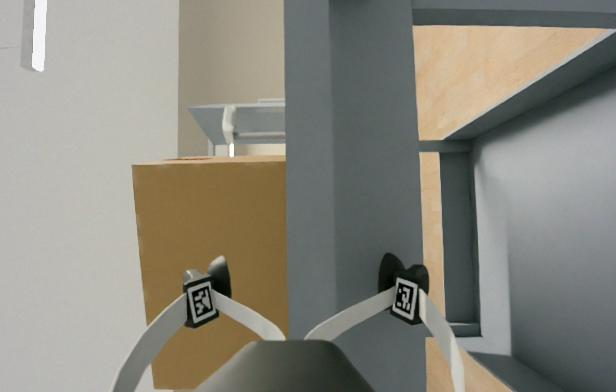

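Call:
{"fn": "move", "kwargs": {
  "blocking": false,
  "r2": {"joints":{"gripper_m":-0.03}},
  "cameras": []
}}

Call:
{"fn": "wait", "kwargs": {
  "seconds": 3,
  "cameras": ["r2_head_camera","r2_wrist_camera"]
}}

Call:
{"fn": "zoom_image", "kwargs": {
  "camera": "r2_head_camera",
  "region": [100, 20, 340, 340]
}}

Scene clock: 477.63 s.
move: r2 moving
r1: as last shown
r1.lidar_m: 2.69 1.94 1.86 0.30 0.25 0.40 1.47 1.59 2.85 2.97 2.58 2.58
r1.motor_effort: lift_m=+21(21) arm_m=-3(4) wheel_0=-31(31) wheel_1=+33(33) wheel_2=+0(0)
r1.servo_current: wrist_yaw_rad=46(59) wrist_pitch_rad=26(46) wrist_roll_rad=39(52) gripper_m=46(46)
r1.contact_limits: translate_m 0.9
r1.wrist_depth_mm: - 135 - - - - 257 / - 121 143 - - - 263 / - 125 177 - - - 267 / 109 135 211 - - - 240 / 216 - 1618 - - - 273 / 1808 1921 192 - 188 904 274 / 1308 1308 1308 153 1430 473 271
r2.base_odometry: x=+0.335 y=-0.453 heading=-2.935
r2.turned_by_wheels: +0.000
r2.turned_by_imu: +0.000
r2.base_tilt: forward=-0.6 right=+0.0
r2.lidar_m: 0.41 0.41 1.95 1.88 1.67 1.19 1.10 1.13 1.49 2.84 2.91 0.45
r2.base_status: not commanded
r2.joint_positions: lift_m=+0.687 arm_m=+0.000 wrist_yaw_rad=-0.001 wrist_pitch_rad=+0.001 wrist_roll_rad=+1.570 gripper_m=+0.072
r2.joint_status: gripper_m moving
r2.measured_speeds: all 0
r2.motor_effort: lift_m=+20(21) arm_m=+4(4) wheel_0=+2(3) wheel_1=-1(1) wheel_2=+0(0)
r2.servo_current: wrist_yaw_rad=46(52) wrist_pitch_rad=46(46) wrist_roll_rad=46(65) gripper_m=156(156)
r2.contact_limits: strafe_m 0.3
r2.hand_pose: x=+0.4592 y=-0.0877 z=+0.8647 quat_wxyz=(+0.707, +0.707, +0.000, -0.001) (m; r2's base frame)
r2.wrist_depth_mm: - - - 263 264 1618 1182 / - - - 260 260 1708 539 / - - - 258 257 854 - / - - 459 196 255 854 - / - - 469 195 253 842 - / - - 190 192 191 - - / - 496 488 - 248 - -
pictures: none
No camera images: "cameras" was empty.

Scene clock: 479.03 s.
earlier move: r2 done
r1.base_odometry: x=-2.385 y=-0.609 heading=-2.130
r1.turned_by_wheels: +0.000
r1.turned_by_imu: +0.000
r1.base_tilt: forward=-1.6 right=+1.3
r1.lidar_m: 2.69 1.95 1.88 0.33 0.25 0.41 1.46 1.60 2.87 2.98 2.58 2.55
r1.base_status: not commanded
r1.joint_positions: lift_m=+0.400 arm_m=+0.000 wrist_yaw_rad=+3.195 wrist_pitch_rad=+0.002 wrist_roll_rad=+0.000 gripper_m=+0.056
r1.joint_status: not commanded
r1.measured_speeds: all 0
r1.motor_effort: lift_m=+20(21) arm_m=-4(4) wheel_0=-29(31) wheel_1=+33(33) wheel_2=+0(0)
r1.servo_current: wrist_yaw_rad=52(65) wrist_pitch_rad=39(52) wrist_roll_rad=39(72) gripper_m=39(46)
r1.contact_limits: translate_m 0.9
r1.hand_pose: x=-0.1218 y=+0.0718 z=+0.5774 quat_wxyz=(-0.027, -0.001, +0.000, +1.000) (m; r1's base frame)
r1.wrist_depth_mm: - 135 - - - - 256 / - 121 143 - - - 263 / - 125 177 - - - 267 / 109 135 211 - - - 239 / 215 - 1661 - - - 273 / 1756 1983 192 - 187 917 274 / 1336 1308 1336 153 1366 469 272
r2.base_odometry: x=+0.335 y=-0.453 heading=-2.935
r2.turned_by_wheels: +0.000
r2.turned_by_imu: +0.000
r2.base_tilt: forward=-0.7 right=+0.0
r2.lidar_m: 0.39 0.40 1.99 1.88 1.68 1.18 1.09 1.15 1.51 2.85 2.93 0.45
r2.base_status: not commanded
r2.joint_positions: lift_m=+0.687 arm_m=+0.000 wrist_yaw_rad=+0.002 wrist_pitch_rad=+0.001 wrist_roll_rad=+1.570 gripper_m=-0.028
r2.joint_status: all done
r2.measured_speeds: all 0
r2.motor_effort: lift_m=+20(21) arm_m=+4(4) wheel_0=+2(3) wheel_1=-1(2) wheel_2=+0(1)
r2.servo_current: wrist_yaw_rad=52(65) wrist_pitch_rad=39(46) wrist_roll_rad=46(65) gripper_m=143(345)
r2.contact_limits: strafe_m 0.3
r2.hand_pose: x=+0.4594 y=-0.0870 z=+0.8647 quat_wxyz=(+0.707, +0.707, +0.001, +0.000) (m; r2's base frame)
r2.wrist_depth_mm: - - - 187 248 1661 1182 / - - - 185 246 1708 512 / - - - 184 244 831 - / - 452 442 183 242 842 - / - - 459 181 241 - - / - - 184 180 178 - - / - - 488 - 238 151 -
wait: 1.40 of 3 s (r2 has come to rest)
pictures: r2_head_camera, r2_wrist_camera
Images, in order (width x height): r2_head_camera 420x560, r2_wrist_camera 616x392.

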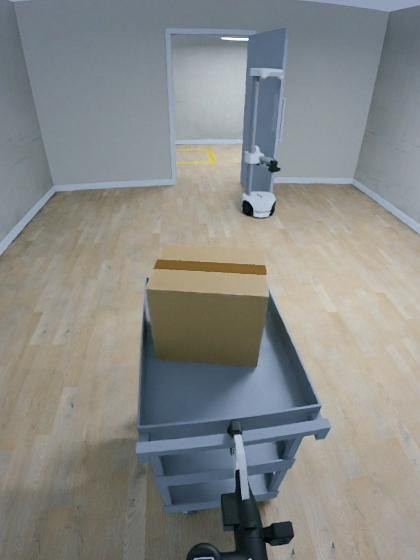

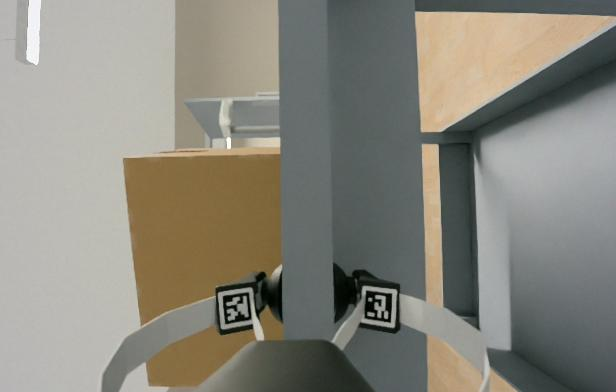

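Scaled by 1.575 from the camera's 420x560 image, which has a finer 1200x1600 frame.

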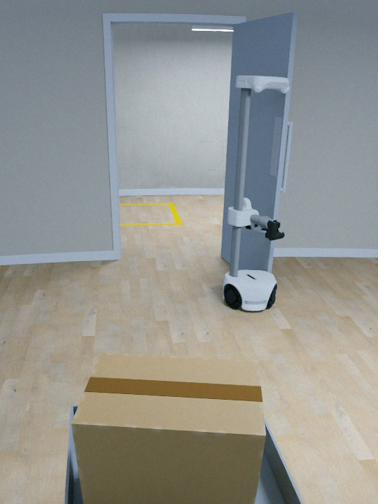

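Call:
{"fn": "move", "kwargs": {
  "blocking": false,
  "r2": {"base":{"strafe_m":-0.07}},
  "cameras": []
}}

Call:
{"fn": "wait", "kwargs": {
  "seconds": 3,
  "cameras": []
}}

Call:
{"fn": "move", "kwargs": {
  "blocking": false,
  "r2": {"base":{"translate_m":0.3,"strafe_m":0.053}},
  "cameras": []
}}

Call:
{"fn": "wait", "kwargs": {
  "seconds": 4,
  "cameras": ["r2_head_camera","r2_wrist_camera"]
}}

Scene clock: 515.57 s.
move: r2 moving
r1: as last shown
r1.lidar_m: 2.66 1.95 1.84 0.30 0.25 0.43 1.50 1.61 2.86 2.98 2.57 2.55
r1.motor_effort: lift_m=+20(21) arm_m=-3(4) wheel_0=-30(31) wheel_1=+33(33) wheel_2=+0(0)
r1.servo_current: wrist_yaw_rad=39(59) wrist_pitch_rad=39(59) wrist_roll_rad=59(72) gripper_m=39(46)
r1.contact_limits: translate_m 0.9
r1.wrist_depth_mm: - 135 - - - - 256 / - 121 143 - - - 264 / - 125 177 - - - 268 / 109 136 211 - - - 239 / 216 - 1661 - - - 273 / 1808 1921 191 - 187 904 274 / 1336 1336 1281 153 1366 477 272
r2.base_odometry: x=+0.328 y=-0.418 heading=-2.935
r2.turned_by_wheels: +0.000
r2.turned_by_imu: +0.001
r2.base_tilt: forward=-0.7 right=+0.1
r2.lidar_m: 0.39 0.37 2.04 1.93 1.66 1.16 1.09 1.14 1.47 2.81 2.89 0.46
r2.base_status: strafe_m moving
r2.joint_positions: lift_m=+0.687 arm_m=+0.000 wrist_yaw_rad=+0.008 wrist_pitch_rad=+0.001 wrist_roll_rad=+1.570 gripper_m=-0.028
r2.joint_status: not commanded
r2.measured_speeds: translate_m=+0.000 strafe_m=-0.140 rotate_rad=+0.003 lift_m=+0.000 arm_m=+0.000 wrist_yaw_rad=+0.000 wrist_pitch_rad=+0.000 wrist_roll_rad=+0.000
r2.motor_effort: lift_m=+20(20) arm_m=+4(4) wheel_0=+14(18) wheel_1=-11(12) wheel_2=+0(2)
r2.servo_current: wrist_yaw_rad=59(72) wrist_pitch_rad=46(46) wrist_roll_rad=52(52) gripper_m=137(156)
r2.hand_pose: x=+0.4600 y=-0.0851 z=+0.8647 quat_wxyz=(+0.707, +0.707, +0.003, +0.002) (m; r2's base frame)
r2.wrist_depth_mm: - - - 191 253 1576 1160 / - - - 189 250 1661 525 / - - - 187 247 842 - / - 449 452 185 245 854 - / - - 455 182 241 842 - / - - 187 180 178 - - / - - 480 - 236 - -
pictures: none
No camera images: "cameras" was empty.

Scene clock: 516.33 s.
earlier move: r2 done
r1.base_odometry: x=-2.385 y=-0.609 heading=-2.130
r1.turned_by_wheels: +0.000
r1.turned_by_imu: +0.000
r1.base_tilt: forward=-1.6 right=+1.3
r1.lidar_m: 2.65 1.94 1.86 0.31 0.25 0.45 1.49 1.60 2.85 2.97 2.55 2.56
r1.base_status: not commanded
r1.joint_positions: lift_m=+0.400 arm_m=+0.000 wrist_yaw_rad=+3.195 wrist_pitch_rad=+0.002 wrist_roll_rad=+0.000 gripper_m=+0.056
r1.joint_status: not commanded
r1.measured_speeds: all 0
r1.motor_effort: lift_m=+20(21) arm_m=-4(4) wheel_0=-29(31) wheel_1=+33(33) wheel_2=+0(0)
r1.servo_current: wrist_yaw_rad=33(72) wrist_pitch_rad=46(59) wrist_roll_rad=46(72) gripper_m=39(52)
r1.contact_limits: translate_m 0.9
r1.hand_pose: x=-0.1218 y=+0.0718 z=+0.5774 quat_wxyz=(-0.027, -0.001, +0.000, +1.000) (m; r1's base frame)
r1.wrist_depth_mm: - 135 - - - - 256 / - 120 142 - - - 263 / - 125 177 - - - 268 / 109 135 211 - - - 239 / 215 - 1618 - - - 274 / 1808 1863 192 - 187 904 273 / 1366 1336 1336 153 1397 477 271
r2.base_odometry: x=+0.321 y=-0.385 heading=-2.935
r2.turned_by_wheels: +0.000
r2.turned_by_imu: +0.000
r2.base_tilt: forward=-0.7 right=+0.0
r2.lidar_m: 0.38 0.38 2.05 1.96 1.67 1.18 1.10 1.14 1.54 2.78 2.88 0.46
r2.base_status: done
r2.joint_positions: lift_m=+0.687 arm_m=+0.000 wrist_yaw_rad=+0.008 wrist_pitch_rad=+0.001 wrist_roll_rad=+1.570 gripper_m=-0.028
r2.joint_status: not commanded
r2.measured_speeds: all 0
r2.motor_effort: lift_m=+20(20) arm_m=+4(4) wheel_0=+4(18) wheel_1=-3(12) wheel_2=+0(2)
r2.servo_current: wrist_yaw_rad=59(72) wrist_pitch_rad=39(46) wrist_roll_rad=52(52) gripper_m=137(156)
r2.hand_pose: x=+0.4600 y=-0.0851 z=+0.8647 quat_wxyz=(+0.707, +0.707, +0.003, +0.002) (m; r2's base frame)
r2.wrist_depth_mm: - - - 200 264 1397 1060 / - - - 195 257 1708 525 / - - - 190 251 842 - / - - 452 186 247 854 - / - 459 455 182 241 842 - / - - 186 179 178 - - / - - 466 - 233 - -
wait: 0.77 of 3 s (r2 has come to rest)
pictures: none
No camera images: "cameras" was empty.

Scene clock: 516.83 s.
move: r2 moving
r1: as last shown
r1.lidar_m: 2.69 1.97 1.87 0.30 0.25 0.42 1.50 1.62 2.86 2.98 2.54 2.52
r1.motor_effort: lift_m=+21(21) arm_m=-3(4) wheel_0=-30(30) wheel_1=+33(33) wheel_2=+0(0)
r1.servo_current: wrist_yaw_rad=59(65) wrist_pitch_rad=39(46) wrist_roll_rad=39(59) gripper_m=39(46)
r1.contact_limits: translate_m 0.9
r1.wrist_depth_mm: - 135 - - - - 256 / - 121 142 - - - 263 / - 125 177 - - - 266 / 109 135 211 - - - 239 / 215 - 1618 - - - 276 / 1708 1921 192 - 188 917 274 / 1366 1336 1308 153 1366 469 272
r2.base_odometry: x=+0.292 y=-0.397 heading=-2.935
r2.turned_by_wheels: -0.001
r2.turned_by_imu: +0.002
r2.base_tilt: forward=-0.7 right=+0.1
r2.lidar_m: 0.36 0.36 2.04 1.93 1.70 1.20 1.12 1.17 1.57 2.78 2.87 0.44
r2.base_status: translate_m moving; strafe_m moving
r2.joint_positions: lift_m=+0.687 arm_m=+0.000 wrist_yaw_rad=-0.005 wrist_pitch_rad=+0.002 wrist_roll_rad=+1.570 gripper_m=-0.029
r2.joint_status: not commanded
r2.measured_speeds: translate_m=+0.122 strafe_m=+0.026 rotate_rad=-0.016 lift_m=+0.000 arm_m=+0.000 wrist_yaw_rad=-0.067 wrist_pitch_rad=+0.000 wrist_roll_rad=+0.000
r2.motor_effort: lift_m=+20(20) arm_m=+4(4) wheel_0=+9(11) wheel_1=+9(12) wheel_2=-21(21)
r2.servo_current: wrist_yaw_rad=59(65) wrist_pitch_rad=39(46) wrist_roll_rad=39(52) gripper_m=85(137)
r2.hand_pose: x=+0.4588 y=-0.0889 z=+0.8645 quat_wxyz=(+0.707, +0.707, -0.001, -0.002) (m; r2's base frame)
r2.wrist_depth_mm: - - - 195 262 1366 1060 / - - - 189 251 1708 1160 / - - - 182 244 1708 - / - - 442 178 238 831 - / - 439 439 173 231 - - / - 445 186 166 180 - - / - - 445 - 220 - -
pictures: none
No camera images: "cameras" was empty.

Scene clock: 518.80 s.
earlier move: r2 done
r1.base_odometry: x=-2.385 y=-0.609 heading=-2.130
r1.turned_by_wheels: +0.000
r1.turned_by_imu: +0.000
r1.base_tilt: forward=-1.6 right=+1.3
r1.lidar_m: 2.66 1.94 1.86 0.32 0.26 0.43 1.46 1.62 2.84 2.98 2.27 2.55
r1.base_status: not commanded
r1.joint_positions: lift_m=+0.400 arm_m=+0.000 wrist_yaw_rad=+3.195 wrist_pitch_rad=+0.002 wrist_roll_rad=+0.000 gripper_m=+0.056
r1.joint_status: not commanded
r1.measured_speeds: all 0
r1.motor_effort: lift_m=+21(21) arm_m=-4(4) wheel_0=-30(31) wheel_1=+33(33) wheel_2=+0(0)
r1.servo_current: wrist_yaw_rad=52(65) wrist_pitch_rad=33(52) wrist_roll_rad=46(65) gripper_m=39(46)
r1.contact_limits: translate_m 0.9
r1.hand_pose: x=-0.1218 y=+0.0718 z=+0.5774 quat_wxyz=(-0.027, -0.001, +0.000, +1.000) (m; r1's base frame)
r1.wrist_depth_mm: - 135 - - - - 257 / - 120 142 - - - 263 / - 125 177 - - - 265 / 109 136 211 - - - 239 / 216 - 1618 - - - 273 / 1708 1921 193 - 188 917 273 / 1336 1336 1336 153 1366 469 272
r2.base_odometry: x=+0.039 y=-0.499 heading=-2.934
r2.turned_by_wheels: +0.001
r2.turned_by_imu: +0.002
r2.base_tilt: forward=-0.6 right=+0.1
r2.lidar_m: 0.37 0.37 2.00 1.90 1.98 1.50 1.40 1.45 1.92 2.80 2.88 0.42
r2.base_status: done
r2.joint_positions: lift_m=+0.687 arm_m=+0.000 wrist_yaw_rad=+0.001 wrist_pitch_rad=+0.003 wrist_roll_rad=+1.570 gripper_m=-0.029
r2.joint_status: not commanded
r2.measured_speeds: all 0
r2.motor_effort: lift_m=+20(21) arm_m=+4(4) wheel_0=+7(14) wheel_1=+3(12) wheel_2=-3(23)
r2.servo_current: wrist_yaw_rad=33(72) wrist_pitch_rad=39(46) wrist_roll_rad=46(59) gripper_m=85(137)
r2.hand_pose: x=+0.4594 y=-0.0871 z=+0.8641 quat_wxyz=(+0.707, +0.707, +0.002, -0.001) (m; r2's base frame)
r2.wrist_depth_mm: - - - 257 263 1366 1025 / - - - 191 253 1708 1138 / - - - 185 246 1537 - / - 442 439 180 240 842 - / - 442 442 175 236 842 - / - 445 187 169 178 - - / - - 449 - 224 - -
wait: 1.97 of 4 s (r2 has come to rest)
pictures: r2_head_camera, r2_wrist_camera
Images, in order (width x height): r2_head_camera 420x560, r2_wrist_camera 616x392.

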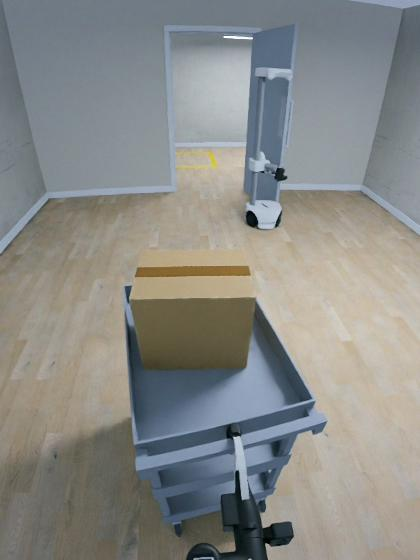

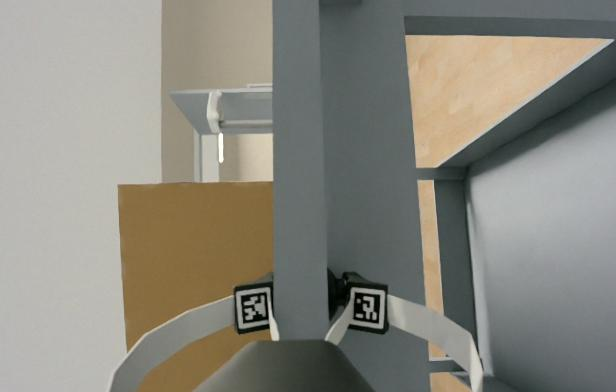

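Call:
{"fn": "move", "kwargs": {
  "blocking": false,
  "r2": {"base":{"translate_m":0.34,"strafe_m":0.065}},
  "cameras": []
}}

Call:
{"fn": "wait", "kwargs": {
  "seconds": 4,
  "cameras": ["r2_head_camera"]
}}

Call:
{"fn": "move", "kwargs": {
  "blocking": false,
  "r2": {"base":{"strafe_m":0.18}},
  "cameras": []
}}

Call:
{"fn": "wait", "kwargs": {
  "seconds": 4,
  "cameras": ["r2_head_camera","r2_wrist_camera"]
}}

Scene clock: 528.87 s.
move: r2 moving
r1: as last shown
r1.lidar_m: 2.69 1.95 1.86 0.30 0.25 0.42 1.50 1.60 2.86 2.96 2.25 2.56
r1.motor_effort: lift_m=+21(21) arm_m=-4(4) wheel_0=-30(30) wheel_1=+33(33) wheel_2=+0(0)
r1.servo_current: wrist_yaw_rad=52(59) wrist_pitch_rad=39(46) wrist_roll_rad=59(59) gripper_m=39(46)
r1.contact_limits: translate_m 0.9
r1.wrist_depth_mm: - 135 - - - - 257 / - 121 143 - - - 263 / - 125 176 - - - 267 / 109 135 211 - - - 239 / 214 - 1661 - - - 273 / 1756 1921 191 - 187 904 274 / 1308 1336 1308 154 1397 469 273
r2.base_odometry: x=+0.009 y=-0.511 heading=-2.935
r2.turned_by_wheels: +0.000
r2.turned_by_imu: +0.000
r2.base_tilt: forward=-0.6 right=+0.1
r2.lidar_m: 0.38 0.36 2.00 1.87 1.98 1.52 1.42 1.48 1.99 2.79 2.91 0.44
r2.base_status: translate_m moving; strafe_m moving
r2.joint_positions: lift_m=+0.687 arm_m=+0.000 wrist_yaw_rad=-0.001 wrist_pitch_rad=+0.003 wrist_roll_rad=+1.570 gripper_m=-0.029
r2.joint_status: not commanded
r2.measured_speeds: translate_m=+0.121 strafe_m=+0.024 rotate_rad=-0.002 lift_m=+0.000 arm_m=+0.000 wrist_yaw_rad=-0.002 wrist_pitch_rad=+0.000 wrist_roll_rad=+0.000
r2.motor_effort: lift_m=+20(20) arm_m=+4(4) wheel_0=+9(12) wheel_1=+9(12) wheel_2=-17(17)
r2.servo_current: wrist_yaw_rad=46(52) wrist_pitch_rad=39(46) wrist_roll_rad=46(52) gripper_m=91(91)
r2.hand_pose: x=+0.4592 y=-0.0878 z=+0.8641 quat_wxyz=(+0.707, +0.707, +0.001, -0.002) (m; r2's base frame)
r2.wrist_depth_mm: - - - 264 272 283 296 / - - - 196 259 1618 1160 / - - - 189 250 1708 - / - - 439 181 241 854 - / - 445 439 176 234 831 - / - 445 187 168 179 - - / - 442 439 - 220 - -
pictures: none
No camera images: "cameras" was empty.

Scene clock: 531.00 s.
earlier move: r2 done
r1.base_odometry: x=-2.385 y=-0.609 heading=-2.130
r1.turned_by_wheels: +0.000
r1.turned_by_imu: +0.000
r1.base_tilt: forward=-1.5 right=+1.3
r1.lidar_m: 2.70 1.96 1.86 0.33 0.25 0.44 1.48 1.61 2.86 2.96 1.98 2.52
r1.base_status: not commanded
r1.joint_positions: lift_m=+0.400 arm_m=+0.000 wrist_yaw_rad=+3.195 wrist_pitch_rad=+0.002 wrist_roll_rad=+0.000 gripper_m=+0.056
r1.joint_status: not commanded
r1.measured_speeds: all 0
r1.motor_effort: lift_m=+21(21) arm_m=-3(4) wheel_0=-30(31) wheel_1=+33(34) wheel_2=+0(0)
r1.servo_current: wrist_yaw_rad=46(72) wrist_pitch_rad=46(59) wrist_roll_rad=52(65) gripper_m=46(46)
r1.contact_limits: translate_m 0.9
r1.hand_pose: x=-0.1218 y=+0.0718 z=+0.5774 quat_wxyz=(-0.027, -0.001, +0.000, +1.000) (m; r1's base frame)
r1.wrist_depth_mm: - 135 - - - - 256 / - 120 142 - - - 263 / - 125 176 - - - 268 / 109 136 211 - - - 239 / 216 - 1618 - - - 273 / 1808 1921 192 - 187 917 274 / 1366 1336 1308 153 1366 473 272
r2.base_odometry: x=-0.281 y=-0.632 heading=-2.934
r2.turned_by_wheels: +0.001
r2.turned_by_imu: +0.000
r2.base_tilt: forward=-0.7 right=+0.1
r2.lidar_m: 0.35 0.38 2.00 1.86 1.94 1.83 1.74 1.80 2.38 2.86 2.94 0.44
r2.base_status: done
r2.joint_positions: lift_m=+0.687 arm_m=+0.000 wrist_yaw_rad=-0.001 wrist_pitch_rad=+0.003 wrist_roll_rad=+1.570 gripper_m=-0.029
r2.joint_status: not commanded
r2.measured_speeds: all 0
r2.motor_effort: lift_m=+20(20) arm_m=+4(4) wheel_0=+5(12) wheel_1=+3(12) wheel_2=-3(20)
r2.servo_current: wrist_yaw_rad=39(65) wrist_pitch_rad=46(46) wrist_roll_rad=46(65) gripper_m=85(91)
r2.hand_pose: x=+0.4592 y=-0.0878 z=+0.8641 quat_wxyz=(+0.707, +0.707, +0.001, -0.002) (m; r2's base frame)
r2.wrist_depth_mm: - - - 272 285 296 297 / - - - 204 271 1618 1160 / - - - 195 256 1808 - / - - - 185 246 820 - / - 442 439 178 236 831 - / - 436 186 168 179 - - / - 433 433 - 220 - -
wait: 2.13 of 4 s (r2 has come to rest)
pictures: r2_head_camera
Images, in order (width x height): r2_head_camera 420x560.

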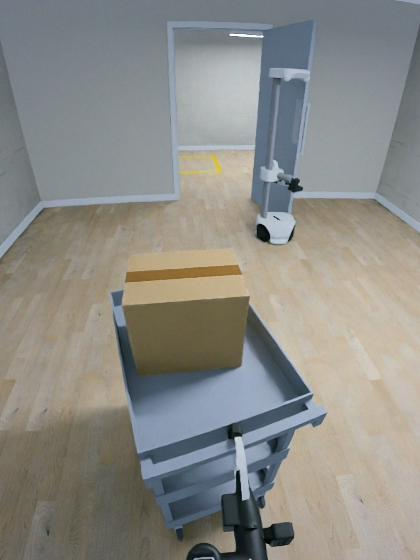

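Scene clock: 531.50 s.
move: r2 moving
r1: as last shown
r1.base_tilt: forward=-1.6 right=+1.3
r1.lidar_m: 2.69 1.95 1.87 0.30 0.25 0.45 1.50 1.60 2.84 2.98 1.96 4.66
r1.motor_effort: lift_m=+21(21) arm_m=-4(4) wheel_0=-30(30) wheel_1=+33(33) wheel_2=+0(0)
r1.servo_current: wrist_yaw_rad=59(59) wrist_pitch_rad=46(52) wrist_roll_rad=65(65) gripper_m=46(46)
r1.contact_limits: translate_m 0.9
r1.wrist_depth_mm: - 135 - - - - 257 / - 120 142 - - - 263 / - 125 177 - - - 266 / 109 135 211 - - - 239 / 215 - 1618 - - - 272 / 1756 1921 191 - 187 904 274 / 1336 1336 1336 153 1397 473 271
r2.base_odometry: x=-0.273 y=-0.667 heading=-2.935
r2.turned_by_wheels: -0.001
r2.turned_by_imu: -0.001
r2.base_tilt: forward=-0.7 right=+0.0
r2.lidar_m: 0.35 0.35 1.95 1.80 1.92 1.85 1.73 1.80 2.37 2.91 2.99 0.45
r2.base_status: strafe_m moving
r2.joint_positions: lift_m=+0.687 arm_m=+0.000 wrist_yaw_rad=-0.009 wrist_pitch_rad=+0.003 wrist_roll_rad=+1.570 gripper_m=-0.029
r2.joint_status: not commanded
r2.measured_speeds: translate_m=+0.000 strafe_m=+0.143 rotate_rad=-0.005 lift_m=+0.000 arm_m=+0.000 wrist_yaw_rad=-0.031 wrist_pitch_rad=+0.000 wrist_roll_rad=+0.000
r2.motor_effort: lift_m=+20(20) arm_m=+3(4) wheel_0=-14(15) wheel_1=+11(11) wheel_2=-1(2)
r2.servo_current: wrist_yaw_rad=59(59) wrist_pitch_rad=39(46) wrist_roll_rad=46(59) gripper_m=85(91)
r2.hand_pose: x=+0.4585 y=-0.0899 z=+0.8641 quat_wxyz=(+0.707, +0.707, -0.002, -0.004) (m; r2's base frame)
r2.wrist_depth_mm: - - - 282 293 314 310 / - - - 206 273 1618 1160 / - - - 193 257 1808 - / - - 449 184 246 820 - / - 445 445 178 235 831 - / - 442 186 167 178 - - / - 433 430 - 218 - -
pictures: none
No camera images: "cameras" was empty.

Scene clock: 532.87 s.
earlier move: r2 done
r1.base_odometry: x=-2.385 y=-0.609 heading=-2.130
r1.turned_by_wheels: +0.000
r1.turned_by_imu: +0.000
r1.base_tilt: forward=-1.6 right=+1.3
r1.lidar_m: 2.68 1.96 1.88 0.31 0.25 0.45 1.51 1.59 2.87 2.99 2.03 4.66
r1.base_status: not commanded
r1.joint_positions: lift_m=+0.400 arm_m=+0.000 wrist_yaw_rad=+3.195 wrist_pitch_rad=+0.002 wrist_roll_rad=+0.000 gripper_m=+0.056
r1.joint_status: not commanded
r1.measured_speeds: all 0
r1.motor_effort: lift_m=+21(21) arm_m=-3(4) wheel_0=-30(30) wheel_1=+33(33) wheel_2=+0(0)
r1.servo_current: wrist_yaw_rad=26(72) wrist_pitch_rad=39(52) wrist_roll_rad=52(65) gripper_m=39(46)
r1.contact_limits: translate_m 0.9
r1.hand_pose: x=-0.1218 y=+0.0718 z=+0.5774 quat_wxyz=(-0.027, -0.001, +0.000, +1.000) (m; r1's base frame)
r1.wrist_depth_mm: - 135 - - - - 258 / - 120 142 - - - 263 / - 125 176 - - - 268 / 109 135 211 - - - 239 / 215 - 1661 - - - 274 / 1808 1983 192 - 187 917 274 / 1308 1336 1336 153 1366 473 272
r2.base_odometry: x=-0.244 y=-0.808 heading=-2.934
r2.turned_by_wheels: +0.000
r2.turned_by_imu: +0.000
r2.base_tilt: forward=-0.7 right=+0.1
r2.lidar_m: 0.37 2.56 1.77 1.66 1.76 1.87 1.74 1.81 2.38 3.05 3.13 0.43
r2.base_status: done
r2.joint_positions: lift_m=+0.687 arm_m=+0.000 wrist_yaw_rad=-0.001 wrist_pitch_rad=+0.003 wrist_roll_rad=+1.570 gripper_m=-0.029
r2.joint_status: not commanded
r2.measured_speeds: all 0
r2.motor_effort: lift_m=+20(20) arm_m=+4(4) wheel_0=-3(18) wheel_1=+1(11) wheel_2=-3(4)
r2.servo_current: wrist_yaw_rad=33(72) wrist_pitch_rad=39(46) wrist_roll_rad=39(59) gripper_m=78(91)
r2.hand_pose: x=+0.4592 y=-0.0877 z=+0.8640 quat_wxyz=(+0.707, +0.707, +0.001, -0.002) (m; r2's base frame)
r2.wrist_depth_mm: - - - 178 239 1661 1138 / - - - 177 237 1708 - / - - 436 174 235 820 - / - 445 445 233 234 842 - / - 459 455 172 231 820 - / - 473 186 170 177 - - / - - 477 - 228 1618 -
wait: 1.37 of 4 s (r2 has come to rest)
pictures: r2_head_camera, r2_wrist_camera
Images, in order (width x height): r2_head_camera 420x560, r2_wrist_camera 616x392.

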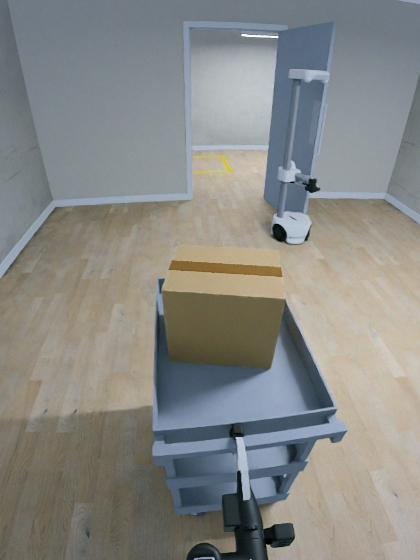

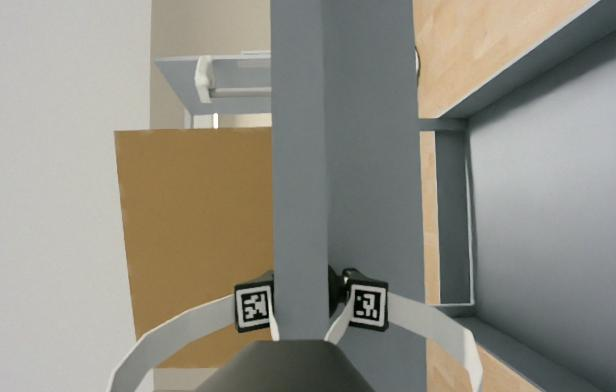

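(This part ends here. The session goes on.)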